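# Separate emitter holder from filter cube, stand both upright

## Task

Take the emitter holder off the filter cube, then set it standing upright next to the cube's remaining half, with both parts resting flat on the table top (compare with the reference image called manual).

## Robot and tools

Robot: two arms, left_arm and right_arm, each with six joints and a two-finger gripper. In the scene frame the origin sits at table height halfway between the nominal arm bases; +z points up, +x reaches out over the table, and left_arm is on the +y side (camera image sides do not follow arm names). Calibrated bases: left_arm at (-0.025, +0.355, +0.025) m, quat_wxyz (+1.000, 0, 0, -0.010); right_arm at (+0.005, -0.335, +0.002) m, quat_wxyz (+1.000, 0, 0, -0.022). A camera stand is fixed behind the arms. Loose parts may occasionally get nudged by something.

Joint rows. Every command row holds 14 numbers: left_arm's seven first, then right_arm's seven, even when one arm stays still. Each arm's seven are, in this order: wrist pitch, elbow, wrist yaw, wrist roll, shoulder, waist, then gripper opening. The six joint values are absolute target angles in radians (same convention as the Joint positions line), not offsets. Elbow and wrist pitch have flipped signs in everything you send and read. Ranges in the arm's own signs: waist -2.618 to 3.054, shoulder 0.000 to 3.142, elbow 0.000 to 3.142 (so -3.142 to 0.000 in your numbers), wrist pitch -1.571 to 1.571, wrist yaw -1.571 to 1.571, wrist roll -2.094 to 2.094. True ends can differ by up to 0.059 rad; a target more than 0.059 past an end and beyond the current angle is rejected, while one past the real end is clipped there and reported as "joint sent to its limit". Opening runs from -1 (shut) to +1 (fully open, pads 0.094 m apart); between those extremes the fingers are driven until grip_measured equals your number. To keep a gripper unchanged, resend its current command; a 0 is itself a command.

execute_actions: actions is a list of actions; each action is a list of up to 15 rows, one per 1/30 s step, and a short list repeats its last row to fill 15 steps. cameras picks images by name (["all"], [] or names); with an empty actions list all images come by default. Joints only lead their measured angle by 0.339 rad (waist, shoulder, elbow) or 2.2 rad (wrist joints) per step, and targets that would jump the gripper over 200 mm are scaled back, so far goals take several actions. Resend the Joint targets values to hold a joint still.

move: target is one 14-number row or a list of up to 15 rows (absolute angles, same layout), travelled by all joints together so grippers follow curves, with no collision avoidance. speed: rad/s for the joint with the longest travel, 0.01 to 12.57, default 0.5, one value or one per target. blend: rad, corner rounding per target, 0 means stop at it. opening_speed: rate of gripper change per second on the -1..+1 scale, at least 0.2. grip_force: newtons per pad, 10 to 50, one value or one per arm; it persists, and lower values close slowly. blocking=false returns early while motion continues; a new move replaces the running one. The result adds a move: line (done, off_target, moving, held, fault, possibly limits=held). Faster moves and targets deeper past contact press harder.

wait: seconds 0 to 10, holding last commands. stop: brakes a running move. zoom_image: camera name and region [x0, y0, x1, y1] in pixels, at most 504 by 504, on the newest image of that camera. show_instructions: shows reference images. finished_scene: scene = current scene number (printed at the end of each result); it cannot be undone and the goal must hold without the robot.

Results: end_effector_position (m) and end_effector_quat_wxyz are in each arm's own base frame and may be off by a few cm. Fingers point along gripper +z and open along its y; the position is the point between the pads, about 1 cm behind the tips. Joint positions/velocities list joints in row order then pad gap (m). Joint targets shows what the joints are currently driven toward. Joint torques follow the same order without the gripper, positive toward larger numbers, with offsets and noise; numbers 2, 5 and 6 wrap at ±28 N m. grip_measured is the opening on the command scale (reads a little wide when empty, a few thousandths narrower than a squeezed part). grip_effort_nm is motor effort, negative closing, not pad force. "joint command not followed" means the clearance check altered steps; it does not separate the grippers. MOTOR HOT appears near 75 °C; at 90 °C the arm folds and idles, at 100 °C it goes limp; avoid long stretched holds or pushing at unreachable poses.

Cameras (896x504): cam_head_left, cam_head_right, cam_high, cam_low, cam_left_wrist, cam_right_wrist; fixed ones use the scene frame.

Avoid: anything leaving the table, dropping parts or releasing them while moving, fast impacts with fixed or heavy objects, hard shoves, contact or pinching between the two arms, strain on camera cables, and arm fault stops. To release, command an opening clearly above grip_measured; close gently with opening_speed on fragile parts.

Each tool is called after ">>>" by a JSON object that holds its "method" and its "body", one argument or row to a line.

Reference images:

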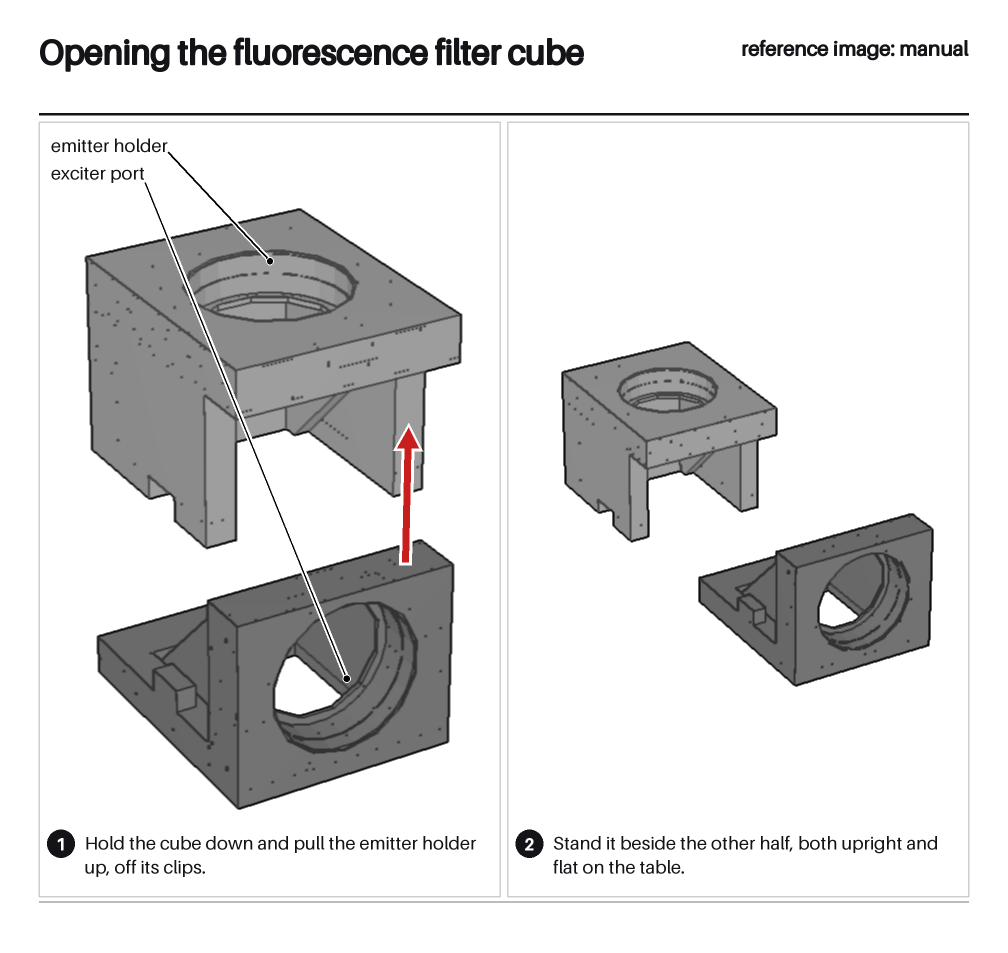

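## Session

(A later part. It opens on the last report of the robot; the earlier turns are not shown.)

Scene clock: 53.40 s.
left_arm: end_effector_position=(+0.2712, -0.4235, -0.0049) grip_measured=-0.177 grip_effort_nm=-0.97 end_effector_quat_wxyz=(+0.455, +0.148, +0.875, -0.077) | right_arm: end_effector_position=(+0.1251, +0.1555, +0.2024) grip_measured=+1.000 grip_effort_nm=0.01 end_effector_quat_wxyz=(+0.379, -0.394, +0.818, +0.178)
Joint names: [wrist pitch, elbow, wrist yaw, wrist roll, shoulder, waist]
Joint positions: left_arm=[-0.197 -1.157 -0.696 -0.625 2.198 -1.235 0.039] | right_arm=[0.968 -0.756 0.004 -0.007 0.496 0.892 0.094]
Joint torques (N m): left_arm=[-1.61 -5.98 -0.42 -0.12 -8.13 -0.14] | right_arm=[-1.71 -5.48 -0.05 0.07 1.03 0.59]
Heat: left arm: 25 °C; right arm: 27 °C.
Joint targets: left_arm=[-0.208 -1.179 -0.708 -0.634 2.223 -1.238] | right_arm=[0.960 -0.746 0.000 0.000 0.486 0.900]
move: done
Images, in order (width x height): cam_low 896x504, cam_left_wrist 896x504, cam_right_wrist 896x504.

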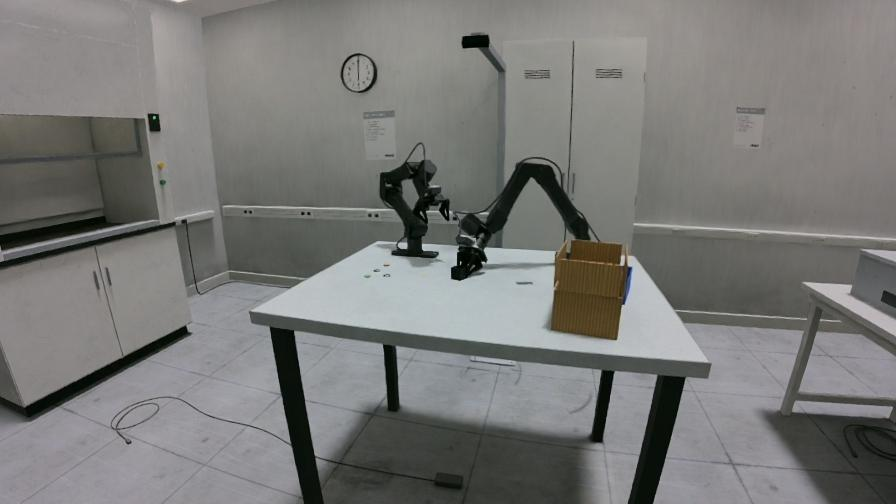

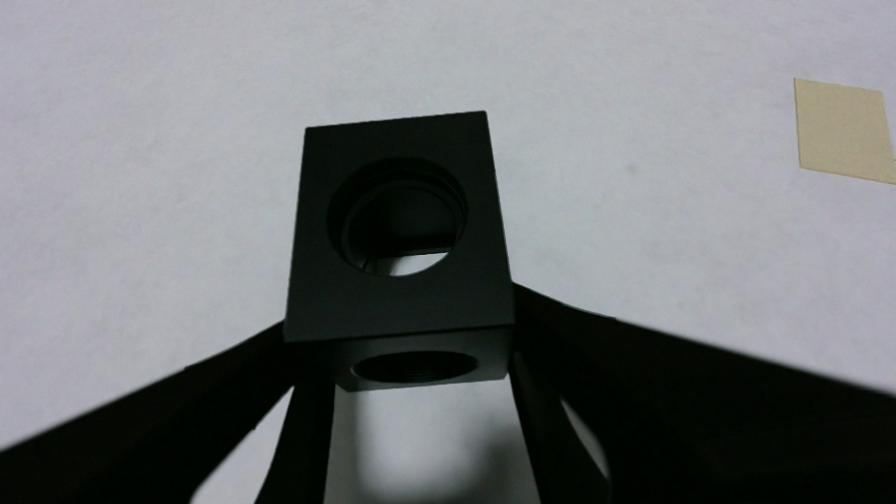

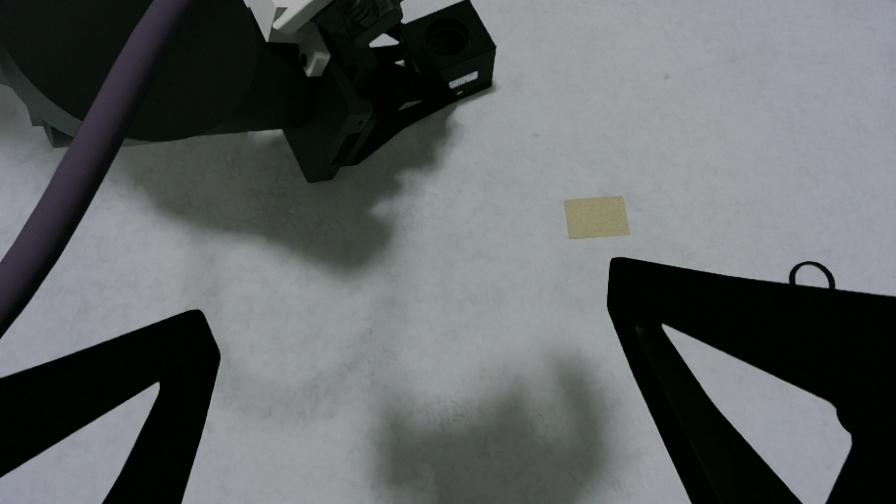

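>>> {"method": "move", "body": {
  "target": [
    [-0.208,-1.179,-0.708,-0.634,2.223,-1.238,0.1,0.96,-0.746,0,0,0.486,0.9,1],
    [-0.220,-1.154,-0.708,-0.634,2.21,-1.246,0.1,0.96,-0.746,0,0,0.486,0.9,1],
    [-0.220,-1.154,-0.708,-0.634,2.21,-1.246,-0.35,0.96,-0.746,0,0,0.486,0.9,1]
  ],
  "speed": 0.2,
  "opening_speed": 0.6,
  "cameras": ["cam_left_wrist","cam_right_wrist"]
}}

>>> {"method": "zoom_image", "body": {
  "camera": "cam_right_wrist",
  "region": [320, 0, 520, 140]
}}

Scene clock: 57.03 s.
left_arm: end_effector_position=(+0.2710, -0.4248, -0.0037) grip_measured=-0.180 grip_effort_nm=-0.97 end_effector_quat_wxyz=(+0.457, +0.147, +0.873, -0.080) | right_arm: end_effector_position=(+0.1251, +0.1555, +0.2024) grip_measured=+1.000 grip_effort_nm=0.01 end_effector_quat_wxyz=(+0.379, -0.394, +0.818, +0.178)
Joint names: [wrist pitch, elbow, wrist yaw, wrist roll, shoulder, waist]
Joint positions: left_arm=[-0.205 -1.157 -0.698 -0.626 2.198 -1.237 0.039] | right_arm=[0.968 -0.756 0.004 -0.007 0.496 0.892 0.094]
Joint torques (N m): left_arm=[-1.66 -3.97 -0.39 -0.12 -9.02 -0.68] | right_arm=[-1.74 -5.55 -0.05 0.06 1.01 0.59]
Heat: left arm: 25 °C; right arm: 27 °C.
Joint targets: left_arm=[-0.220 -1.154 -0.708 -0.634 2.210 -1.246] | right_arm=[0.960 -0.746 0.000 0.000 0.486 0.900]
move: done
Images, in order (width x height): cam_left_wrist 896x504, cam_right_wrist 896x504.

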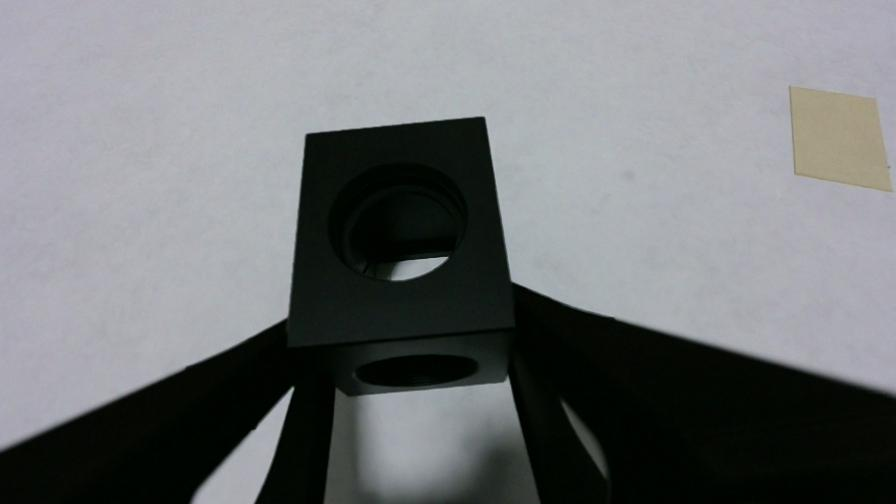

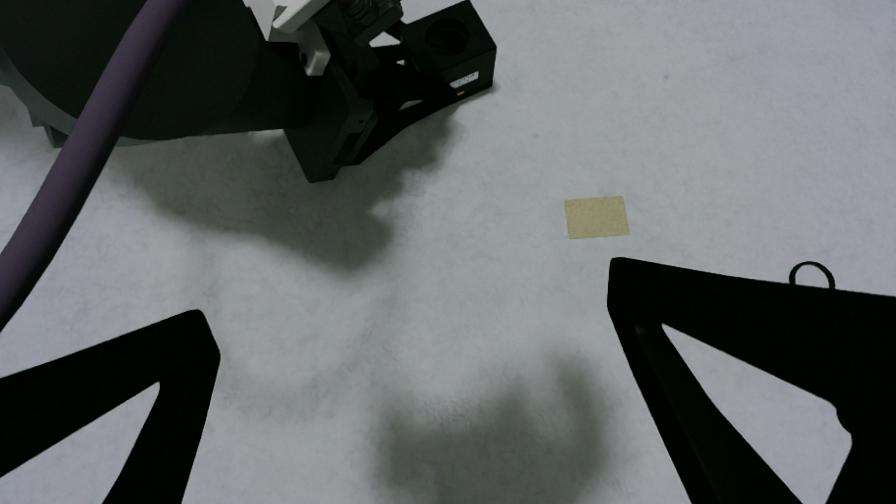

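Scaled by 2.520 from the camera's 896x504 image, which has a finer 1280x720 frame.

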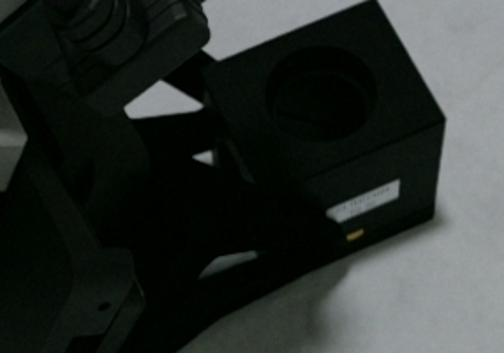

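>>> {"method": "move", "body": {
  "target": [
    [-0.220,-1.154,-0.708,-0.634,2.21,-1.246,0.1,0.96,-0.746,0,0,0.486,0.9,1],
    [-0.235,-1.115,-0.708,-0.634,2.19,-1.253,0.1,0.96,-0.746,0,0,0.486,0.9,1]
  ],
  "speed": 0.2,
  "opening_speed": 0.8,
  "cameras": ["cam_left_wrist","cam_right_wrist"]
}}

>>> {"method": "zoom_image", "body": {
  "camera": "cam_right_wrist",
  "region": [320, 0, 520, 140]
}}

Scene clock: 59.00 s.
left_arm: end_effector_position=(+0.2657, -0.4202, -0.0099) grip_measured=+0.099 grip_effort_nm=0.13 end_effector_quat_wxyz=(+0.456, +0.151, +0.874, -0.078) | right_arm: end_effector_position=(+0.1251, +0.1555, +0.2024) grip_measured=+1.000 grip_effort_nm=0.01 end_effector_quat_wxyz=(+0.379, -0.394, +0.818, +0.178)
Joint names: [wrist pitch, elbow, wrist yaw, wrist roll, shoulder, waist]
Joint positions: left_arm=[-0.227 -1.127 -0.7 -0.626 2.198 -1.245 0.052] | right_arm=[0.968 -0.756 0.004 -0.007 0.496 0.892 0.094]
Joint torques (N m): left_arm=[-1.59 -3.3 -0.36 -0.13 -10.29 -0.68] | right_arm=[-1.73 -5.53 -0.05 0.04 1.03 0.68]
Heat: left arm: 25 °C; right arm: 27 °C.
Joint targets: left_arm=[-0.235 -1.115 -0.708 -0.634 2.190 -1.253] | right_arm=[0.960 -0.746 0.000 0.000 0.486 0.900]
move: done
Images, in order (width x height): cam_left_wrist 896x504, cam_right_wrist 896x504.

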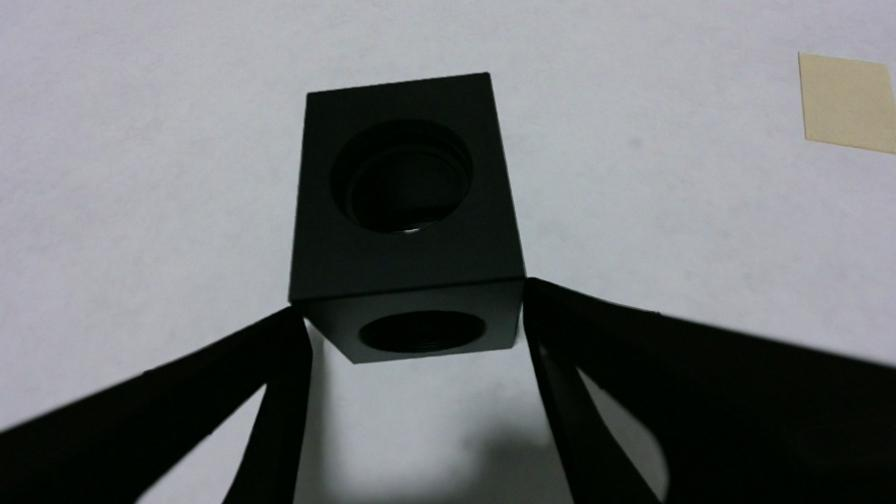

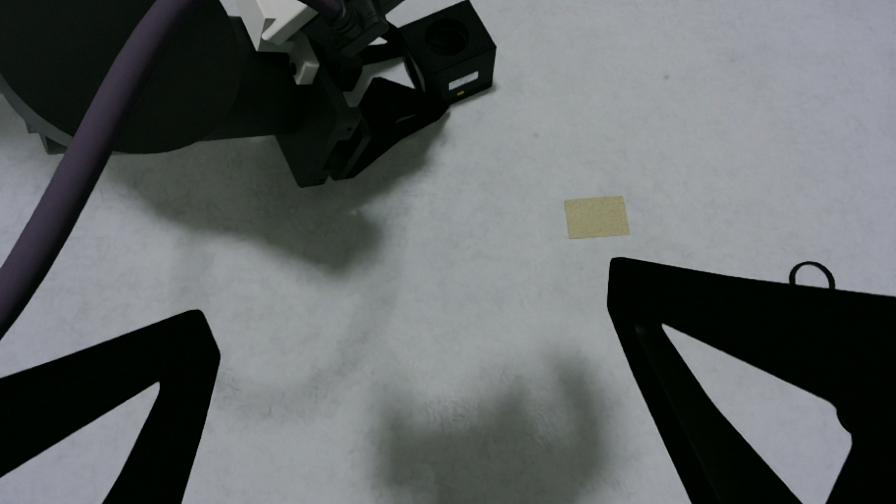

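Scaled by 2.520 from the camera's 896x504 image, which has a finer 1280x720 frame.

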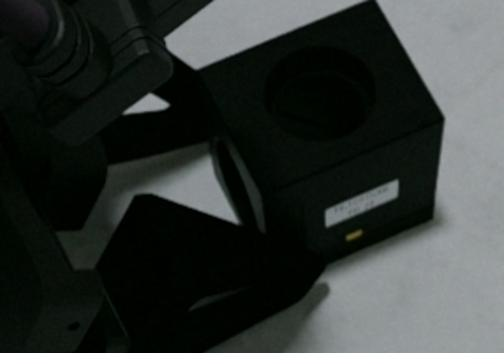

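>>> {"method": "move", "body": {
  "target": [
    [-0.235,-1.115,-0.708,-0.634,2.190,-1.253,-0.35,0.96,-0.746,0,0,0.486,0.9,1],
    [-0.235,-1.115,-0.708,-0.634,2.190,-1.253,-0.35,1.548,-1.887,-0.2225,1.003,2.049,0.40,1]
  ],
  "speed": 0.9,
  "opening_speed": 0.6,
  "cameras": ["cam_left_wrist","cam_right_wrist","cam_head_left"]
}}

Scene clock: 65.70 s.
left_arm: end_effector_position=(+0.2658, -0.4202, -0.0099) grip_measured=-0.183 grip_effort_nm=-0.98 end_effector_quat_wxyz=(+0.456, +0.151, +0.874, -0.079) | right_arm: end_effector_position=(+0.3185, +0.1789, +0.1251) grip_measured=+1.000 grip_effort_nm=0.01 end_effector_quat_wxyz=(-0.113, +0.294, +0.948, +0.047)
Joint names: [wrist pitch, elbow, wrist yaw, wrist roll, shoulder, waist]
Joint positions: left_arm=[-0.228 -1.127 -0.7 -0.627 2.198 -1.245 0.038] | right_arm=[1.508 -1.864 -0.218 0.991 2.041 0.402 0.094]
Joint torques (N m): left_arm=[-1.58 -3.23 -0.37 -0.12 -10.26 -0.59] | right_arm=[0.32 -7.98 -0.19 0.1 -9.44 -0.18]
Heat: left arm: 26 °C; right arm: 27 °C.
Joint targets: left_arm=[-0.235 -1.115 -0.708 -0.634 2.190 -1.253] | right_arm=[1.548 -1.887 -0.222 1.003 2.049 0.400]
move: off_target (right_arm); right_arm: the wrist pitch is farthest, 0.040 rad from its target
Images, in order (width x height): cam_head_left 896x504, cam_left_wrist 896x504, cam_right_wrist 896x504.

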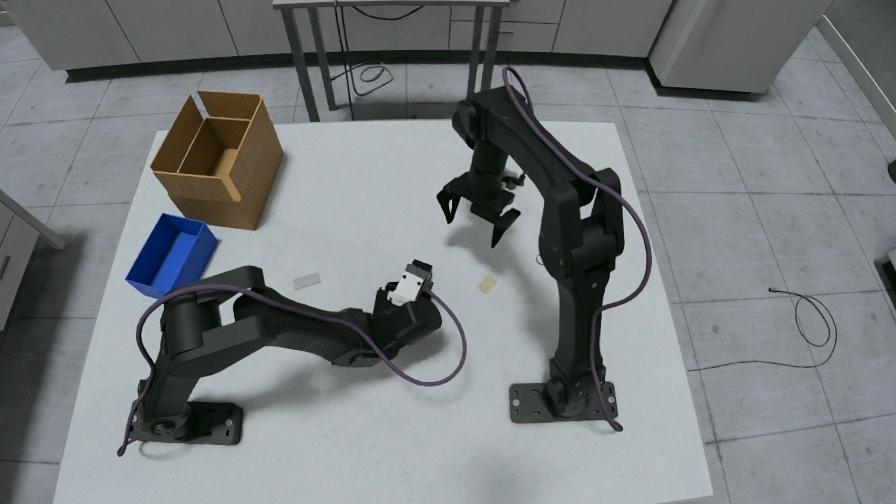

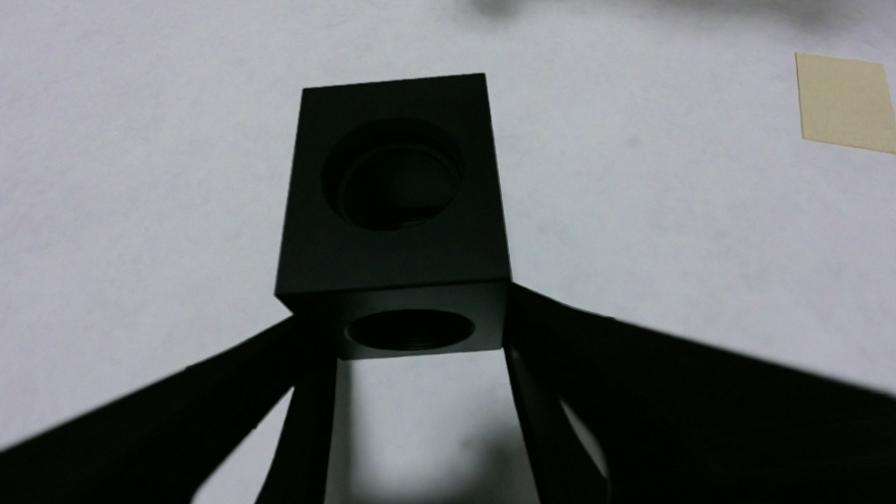

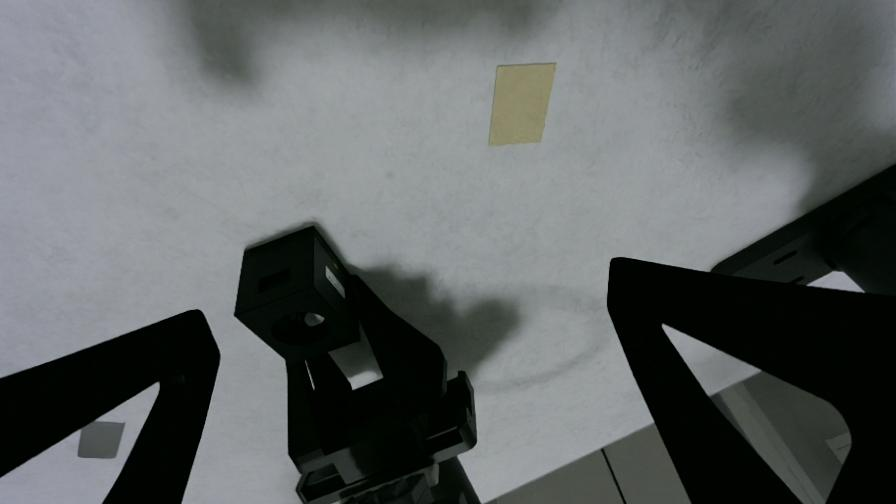

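>>> {"method": "move", "body": {
  "target": [-0.235,-1.115,-0.708,-0.634,2.190,-1.253,-0.35,1.565,-1.905,-0.2225,1.013,2.049,0.70,1],
  "speed": 0.4,
  "cameras": ["cam_right_wrist","cam_head_left","cam_left_wrist"]
}}

Scene clock: 67.17 s.
left_arm: end_effector_position=(+0.2658, -0.4202, -0.0099) grip_measured=-0.183 grip_effort_nm=-0.98 end_effector_quat_wxyz=(+0.456, +0.151, +0.874, -0.079) | right_arm: end_effector_position=(+0.2535, +0.2683, +0.1292) grip_measured=+1.000 grip_effort_nm=0.01 end_effector_quat_wxyz=(-0.116, +0.153, +0.981, +0.037)
Joint names: [wrist pitch, elbow, wrist yaw, wrist roll, shoulder, waist]
Joint positions: left_arm=[-0.228 -1.127 -0.7 -0.627 2.198 -1.245 0.038] | right_arm=[1.508 -1.881 -0.224 1.001 2.041 0.702 0.094]
Joint torques (N m): left_arm=[-1.57 -3.28 -0.37 -0.11 -10.28 -0.58] | right_arm=[0.44 -8.09 -0.14 0.11 -9.48 -0.25]
Heat: left arm: 26 °C; right arm: 27 °C.
Joint targets: left_arm=[-0.235 -1.115 -0.708 -0.634 2.190 -1.253] | right_arm=[1.562 -1.905 -0.223 1.013 2.049 0.700]
joint sent to its limit (right arm) — the wrist pitch, upper limit.
move: off_target (right_arm); right_arm: the wrist pitch is farthest, 0.057 rad from its target
Images, in order (width x height): cam_head_left 896x504, cam_left_wrist 896x504, cam_right_wrist 896x504.

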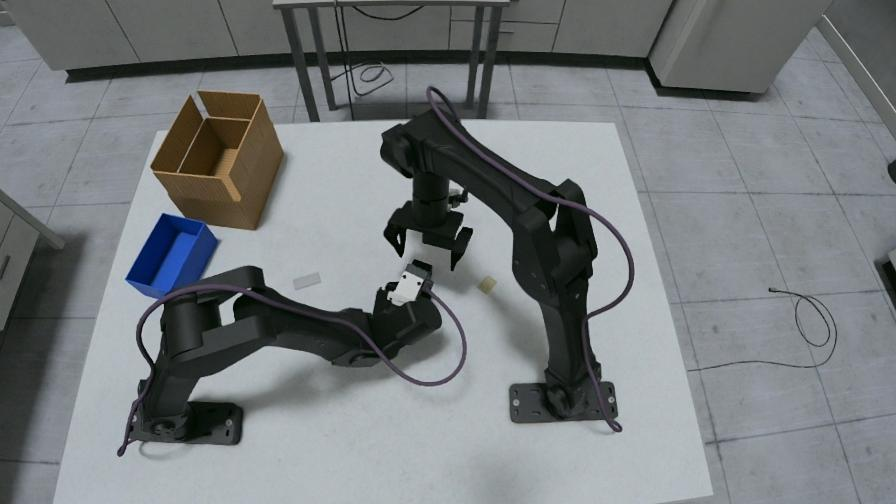

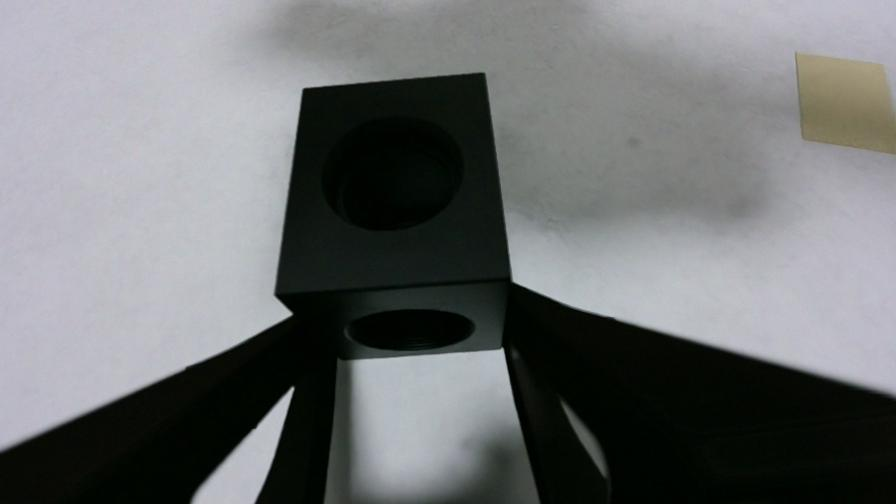

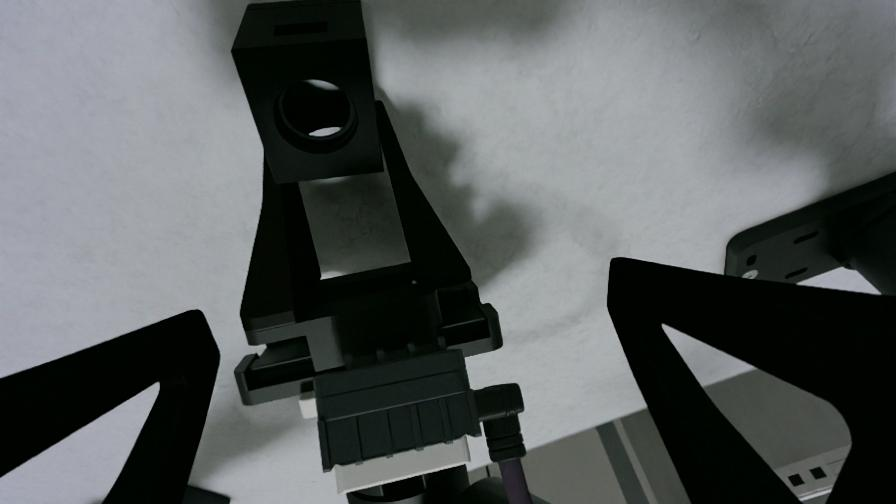

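>>> {"method": "zoom_image", "body": {
  "camera": "cam_head_left",
  "region": [360, 180, 500, 320]
}}

>>> {"method": "zoom_image", "body": {
  "camera": "cam_right_wrist",
  "region": [180, 0, 500, 300]
}}

Scaled by 3.600 from the camera's 896x504 image, which has a finer 1280x720 frame.

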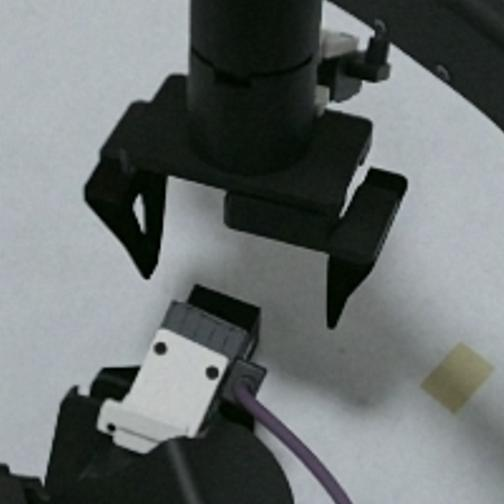

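Scaled by 1.575 from the camera's 896x504 image, which has a finer 1280x720 frame.

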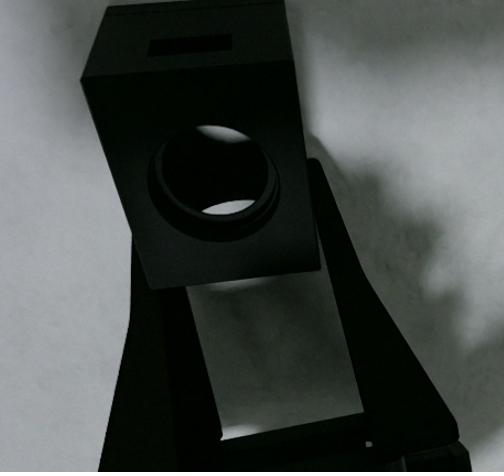

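>>> {"method": "move", "body": {
  "target": [-0.235,-1.115,-0.708,-0.634,2.190,-1.253,-0.35,1.49,-1.995,-0.2199,0.993,2.249,0.683,1],
  "speed": 0.3,
  "cameras": ["cam_right_wrist","cam_head_left","cam_left_wrist"]
}}

Scene clock: 71.40 s.
left_arm: end_effector_position=(+0.2658, -0.4202, -0.0099) grip_measured=-0.183 grip_effort_nm=-0.98 end_effector_quat_wxyz=(+0.456, +0.151, +0.874, -0.079) | right_arm: end_effector_position=(+0.2768, +0.2824, +0.0792) grip_measured=+1.000 grip_effort_nm=0.01 end_effector_quat_wxyz=(-0.138, +0.159, +0.977, +0.012)
Joint names: [wrist pitch, elbow, wrist yaw, wrist roll, shoulder, waist]
Joint positions: left_arm=[-0.228 -1.127 -0.7 -0.627 2.198 -1.245 0.038] | right_arm=[1.476 -1.971 -0.224 0.995 2.232 0.691 0.094]
Joint torques (N m): left_arm=[-1.58 -3.22 -0.37 -0.12 -10.3 -0.64] | right_arm=[0.17 -8.01 -0.1 -0.02 -10.15 -0.75]
Heat: left arm: 26 °C; right arm: 26 °C.
Joint targets: left_arm=[-0.235 -1.115 -0.708 -0.634 2.190 -1.253] | right_arm=[1.490 -1.995 -0.220 0.993 2.249 0.683]
move: done
Images, in order (width x height): cam_head_left 896x504, cam_left_wrist 896x504, cam_right_wrist 896x504.

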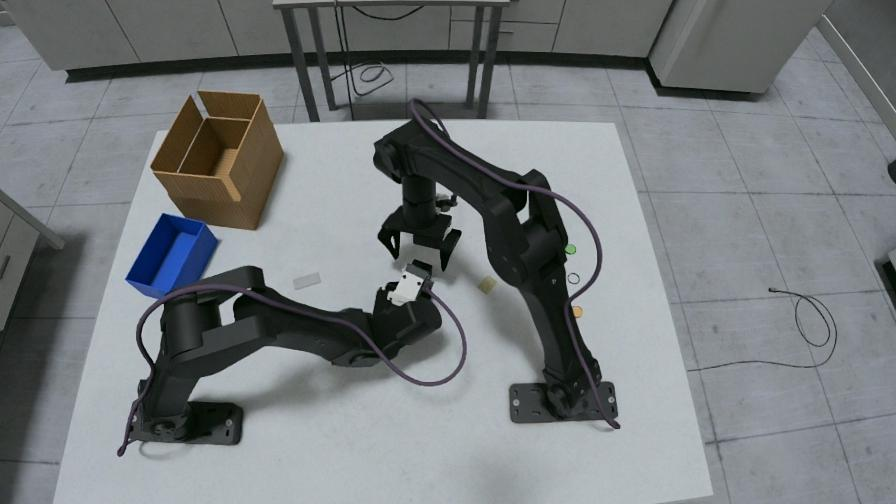

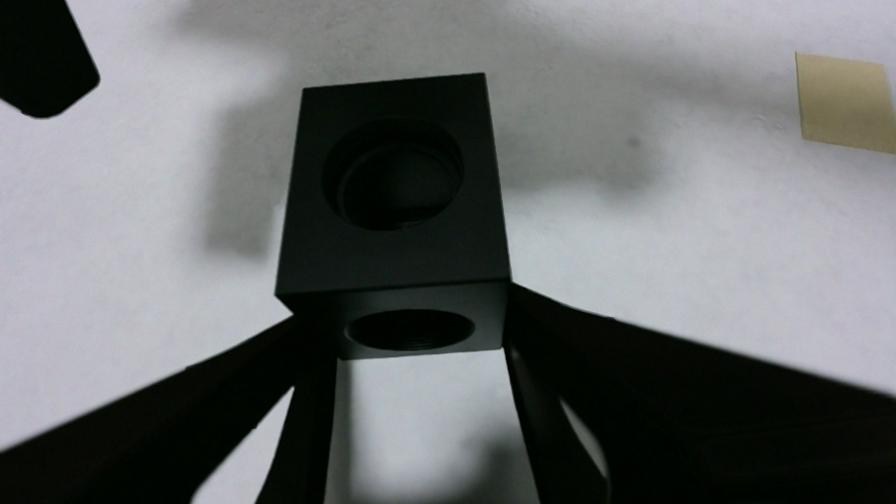

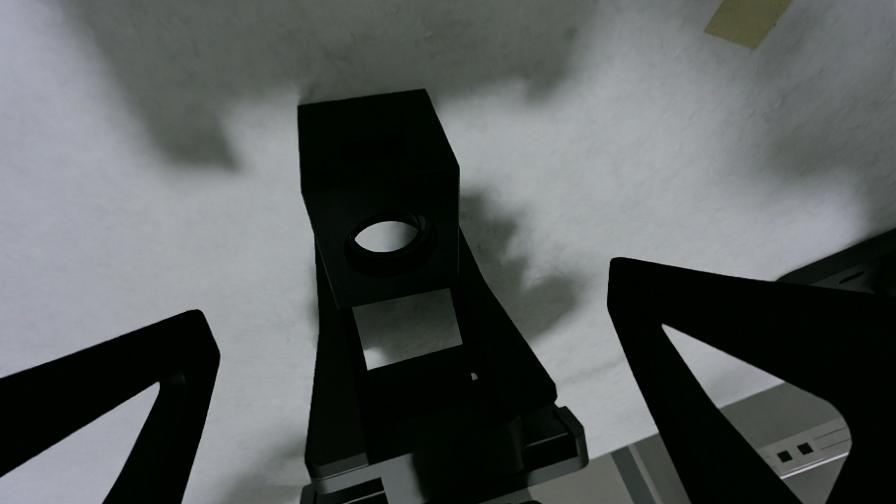

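>>> {"method": "move", "body": {
  "target": [-0.235,-1.115,-0.708,-0.634,2.190,-1.253,-0.35,1.305,-1.885,-0.2199,0.952,2.303,0.684,1],
  "speed": 0.15,
  "cameras": ["cam_right_wrist","cam_left_wrist"]
}}

Scene clock: 74.40 s.
left_arm: end_effector_position=(+0.2658, -0.4202, -0.0099) grip_measured=-0.183 grip_effort_nm=-0.98 end_effector_quat_wxyz=(+0.456, +0.151, +0.874, -0.079) | right_arm: end_effector_position=(+0.2932, +0.2959, +0.0374) grip_measured=+1.000 grip_effort_nm=0.01 end_effector_quat_wxyz=(-0.119, +0.136, +0.983, +0.036)
Joint names: [wrist pitch, elbow, wrist yaw, wrist roll, shoulder, waist]
Joint positions: left_arm=[-0.228 -1.127 -0.7 -0.627 2.198 -1.245 0.038] | right_arm=[1.294 -1.895 -0.224 0.955 2.281 0.691 0.094]
Joint torques (N m): left_arm=[-1.58 -3.25 -0.38 -0.12 -10.32 -0.64] | right_arm=[0.02 -4.83 -0.09 -0.06 -10.1 -0.68]
Heat: left arm: 27 °C; right arm: 26 °C.
Joint targets: left_arm=[-0.235 -1.115 -0.708 -0.634 2.190 -1.253] | right_arm=[1.305 -1.885 -0.220 0.952 2.303 0.684]
move: done
Images, in order (width x height): cam_left_wrist 896x504, cam_right_wrist 896x504.

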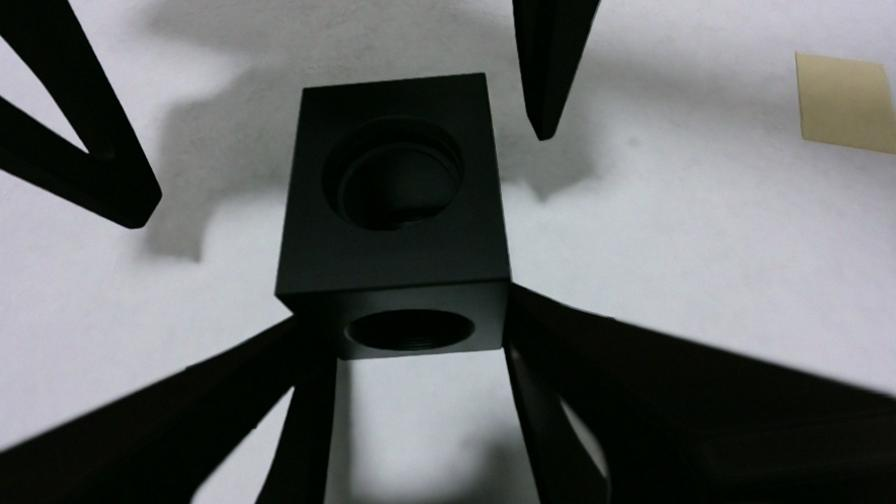

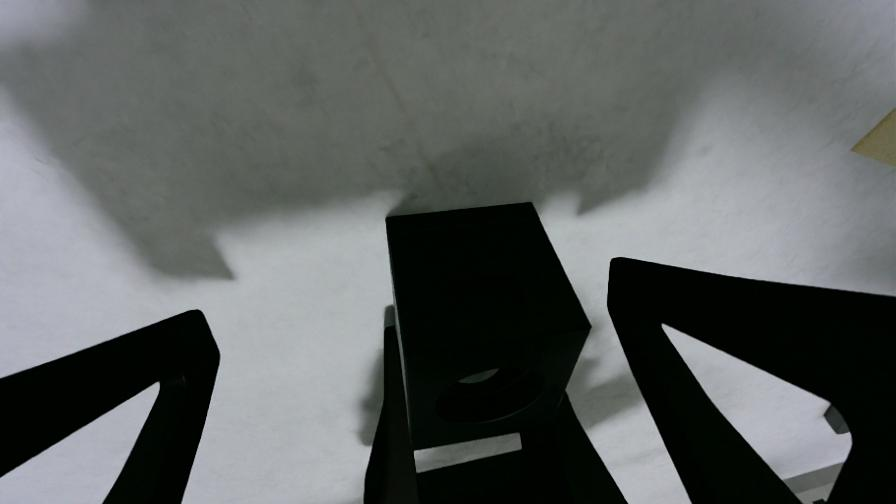

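>>> {"method": "move", "body": {
  "target": [-0.235,-1.115,-0.708,-0.634,2.190,-1.253,-0.35,1.250,-1.785,-0.2199,0.952,2.243,0.671,1],
  "speed": 0.15,
  "cameras": ["cam_right_wrist","cam_left_wrist"]
}}

Scene clock: 76.27 s.
left_arm: end_effector_position=(+0.2658, -0.4202, -0.0099) grip_measured=-0.183 grip_effort_nm=-0.98 end_effector_quat_wxyz=(+0.456, +0.151, +0.874, -0.079) | right_arm: end_effector_position=(+0.2844, +0.2848, +0.0185) grip_measured=+1.000 grip_effort_nm=0.01 end_effector_quat_wxyz=(-0.135, +0.142, +0.980, +0.027)
Joint names: [wrist pitch, elbow, wrist yaw, wrist roll, shoulder, waist]
Joint positions: left_arm=[-0.228 -1.127 -0.7 -0.627 2.198 -1.245 0.038] | right_arm=[1.244 -1.802 -0.235 0.95 2.275 0.679 0.094]
Joint torques (N m): left_arm=[-1.59 -3.28 -0.37 -0.11 -10.28 -0.62] | right_arm=[0.04 -3.95 0.02 0 -14.34 -0.77]
Heat: left arm: 27 °C; right arm: 25 °C.
Joint targets: left_arm=[-0.235 -1.115 -0.708 -0.634 2.190 -1.253] | right_arm=[1.250 -1.785 -0.220 0.952 2.243 0.671]
move: done
Images, in order (width x height): cam_left_wrist 896x504, cam_right_wrist 896x504.

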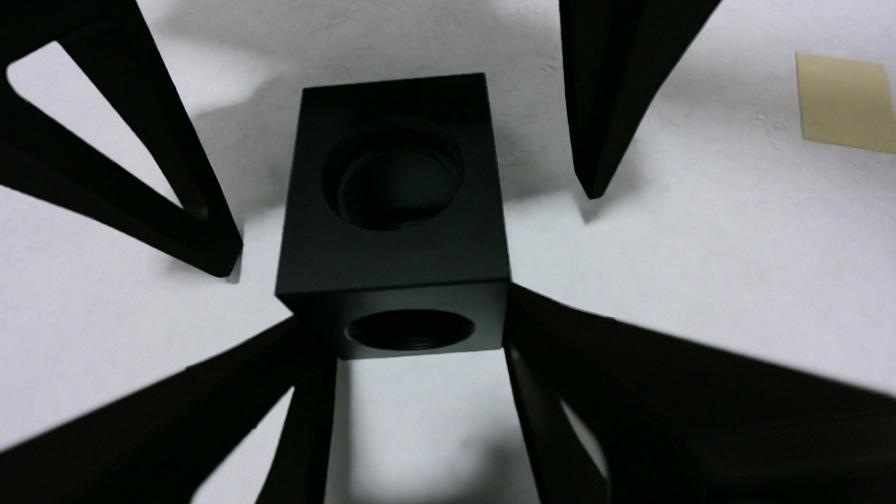

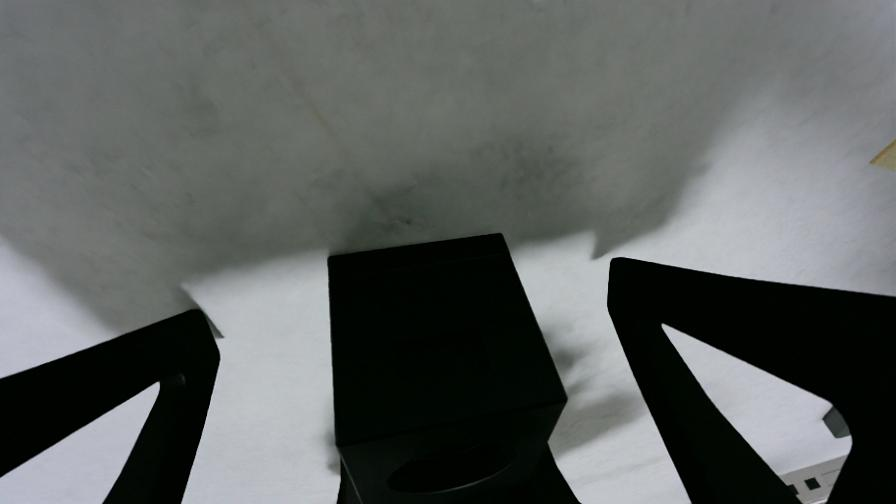

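>>> {"method": "move", "body": {
  "target": [-0.235,-1.115,-0.708,-0.634,2.190,-1.253,-0.35,1.28,-1.785,-0.2199,0.952,2.205,0.663,1],
  "speed": 0.15,
  "cameras": ["cam_right_wrist","cam_left_wrist"]
}}

Scene clock: 77.63 s.
left_arm: end_effector_position=(+0.2658, -0.4202, -0.0099) grip_measured=-0.183 grip_effort_nm=-0.98 end_effector_quat_wxyz=(+0.456, +0.151, +0.874, -0.079) | right_arm: end_effector_position=(+0.2872, +0.2818, +0.0265) grip_measured=+1.000 grip_effort_nm=0.00 end_effector_quat_wxyz=(-0.127, +0.145, +0.981, +0.032)
Joint names: [wrist pitch, elbow, wrist yaw, wrist roll, shoulder, waist]
Joint positions: left_arm=[-0.228 -1.127 -0.7 -0.627 2.198 -1.245 0.038] | right_arm=[1.246 -1.795 -0.229 0.95 2.25 0.671 0.094]
Joint torques (N m): left_arm=[-1.58 -3.29 -0.36 -0.11 -10.28 -0.64] | right_arm=[0.31 -4.7 0 0.02 -15.35 -0.83]
Heat: left arm: 27 °C; right arm: 25 °C.
Joint targets: left_arm=[-0.235 -1.115 -0.708 -0.634 2.190 -1.253] | right_arm=[1.280 -1.785 -0.220 0.952 2.205 0.663]
move: off_target (right_arm); right_arm: the shoulder is farthest, 0.045 rad from its target
Images, in order (width x height): cam_left_wrist 896x504, cam_right_wrist 896x504.

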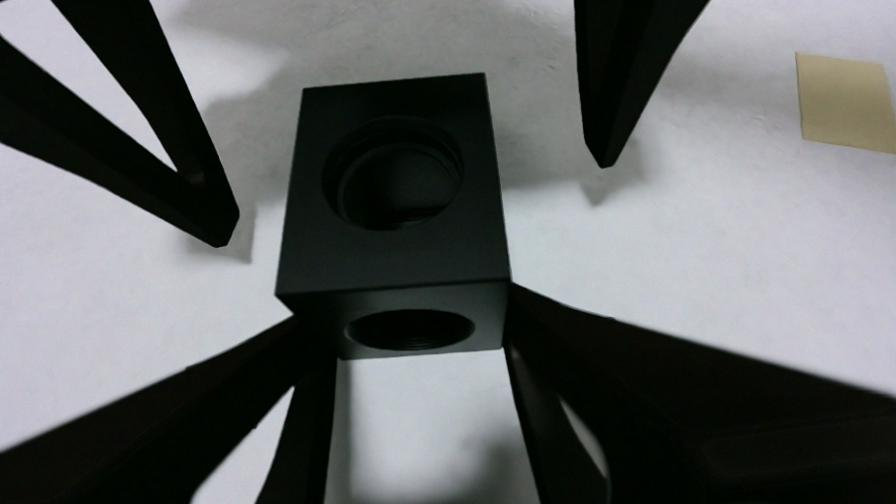

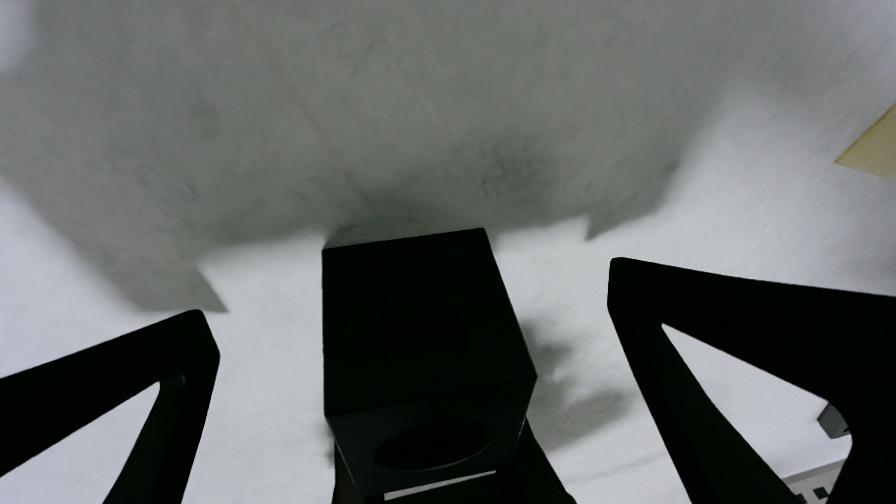

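>>> {"method": "move", "body": {
  "target": [
    [-0.235,-1.115,-0.708,-0.634,2.190,-1.253,-0.35,1.295,-1.785,-0.2199,0.952,2.188,0.666,1],
    [-0.235,-1.115,-0.708,-0.634,2.190,-1.253,-0.35,1.295,-1.785,-0.2199,0.952,2.188,0.666,-0.35]
  ],
  "speed": 0.15,
  "opening_speed": 0.5,
  "cameras": ["cam_right_wrist","cam_left_wrist","cam_low"]
}}

>>> {"method": "zoom_image", "body": {
  "camera": "cam_low",
  "region": [420, 230, 500, 290]
}}

Scene clock: 81.87 s.
left_arm: end_effector_position=(+0.2658, -0.4203, -0.0098) grip_measured=-0.183 grip_effort_nm=-0.98 end_effector_quat_wxyz=(+0.456, +0.150, +0.874, -0.080) | right_arm: end_effector_position=(+0.2855, +0.2803, +0.0332) grip_measured=-0.148 grip_effort_nm=-1.02 end_effector_quat_wxyz=(-0.127, +0.145, +0.981, +0.032)
Joint names: [wrist pitch, elbow, wrist yaw, wrist roll, shoulder, waist]
Joint positions: left_arm=[-0.228 -1.127 -0.7 -0.63 2.198 -1.245 0.038] | right_arm=[1.261 -1.795 -0.229 0.95 2.234 0.671 0.04]
Joint torques (N m): left_arm=[-1.57 -3.25 -0.38 -0.08 -10.32 -0.61] | right_arm=[0.31 -4.66 -0.06 0 -15.34 -0.5]
Heat: left arm: 27 °C; right arm: 25 °C.
Joint targets: left_arm=[-0.235 -1.115 -0.708 -0.634 2.190 -1.253] | right_arm=[1.295 -1.785 -0.220 0.952 2.188 0.666]
move: off_target (right_arm); target 2's new numbers were sent with right_arm's shoulder 0.046 rad from that target; right_arm: the shoulder is farthest, 0.046 rad from its target
Images, in order (width x height): cam_low 896x504, cam_left_wrist 896x504, cam_right_wrist 896x504.

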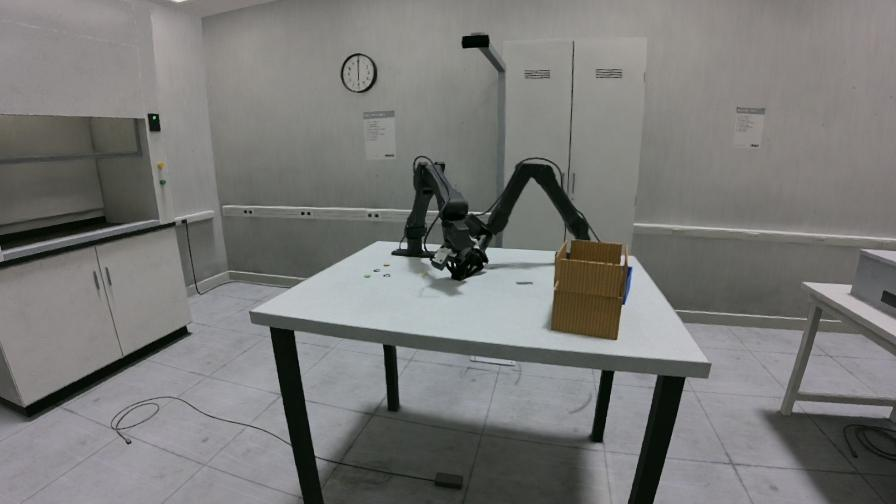

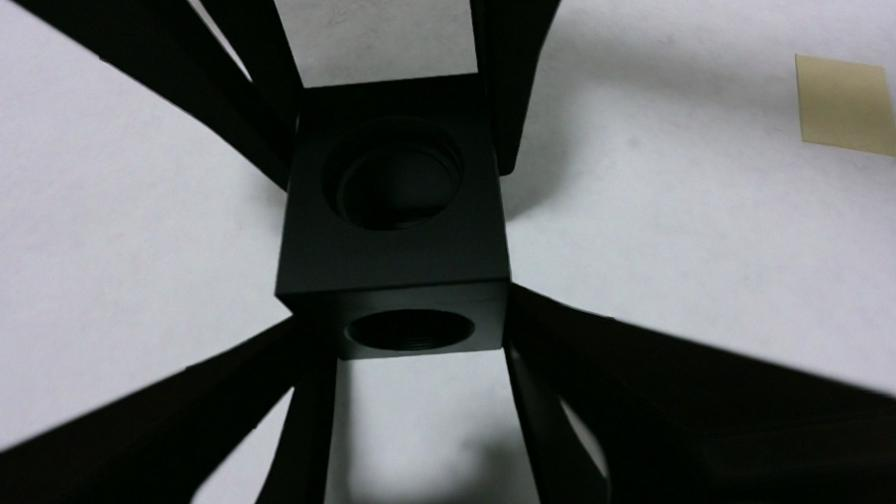

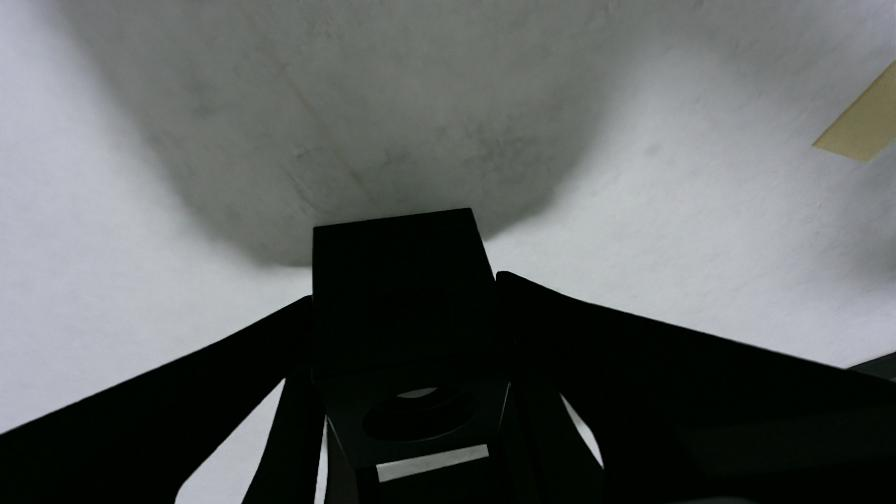

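Scaled by 6.300 from the camera's 896x504 image, which has a finer 1280x720 frame.

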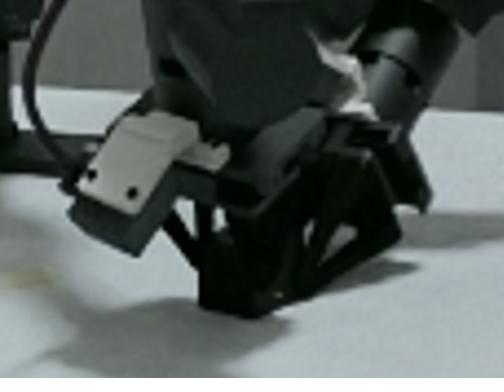

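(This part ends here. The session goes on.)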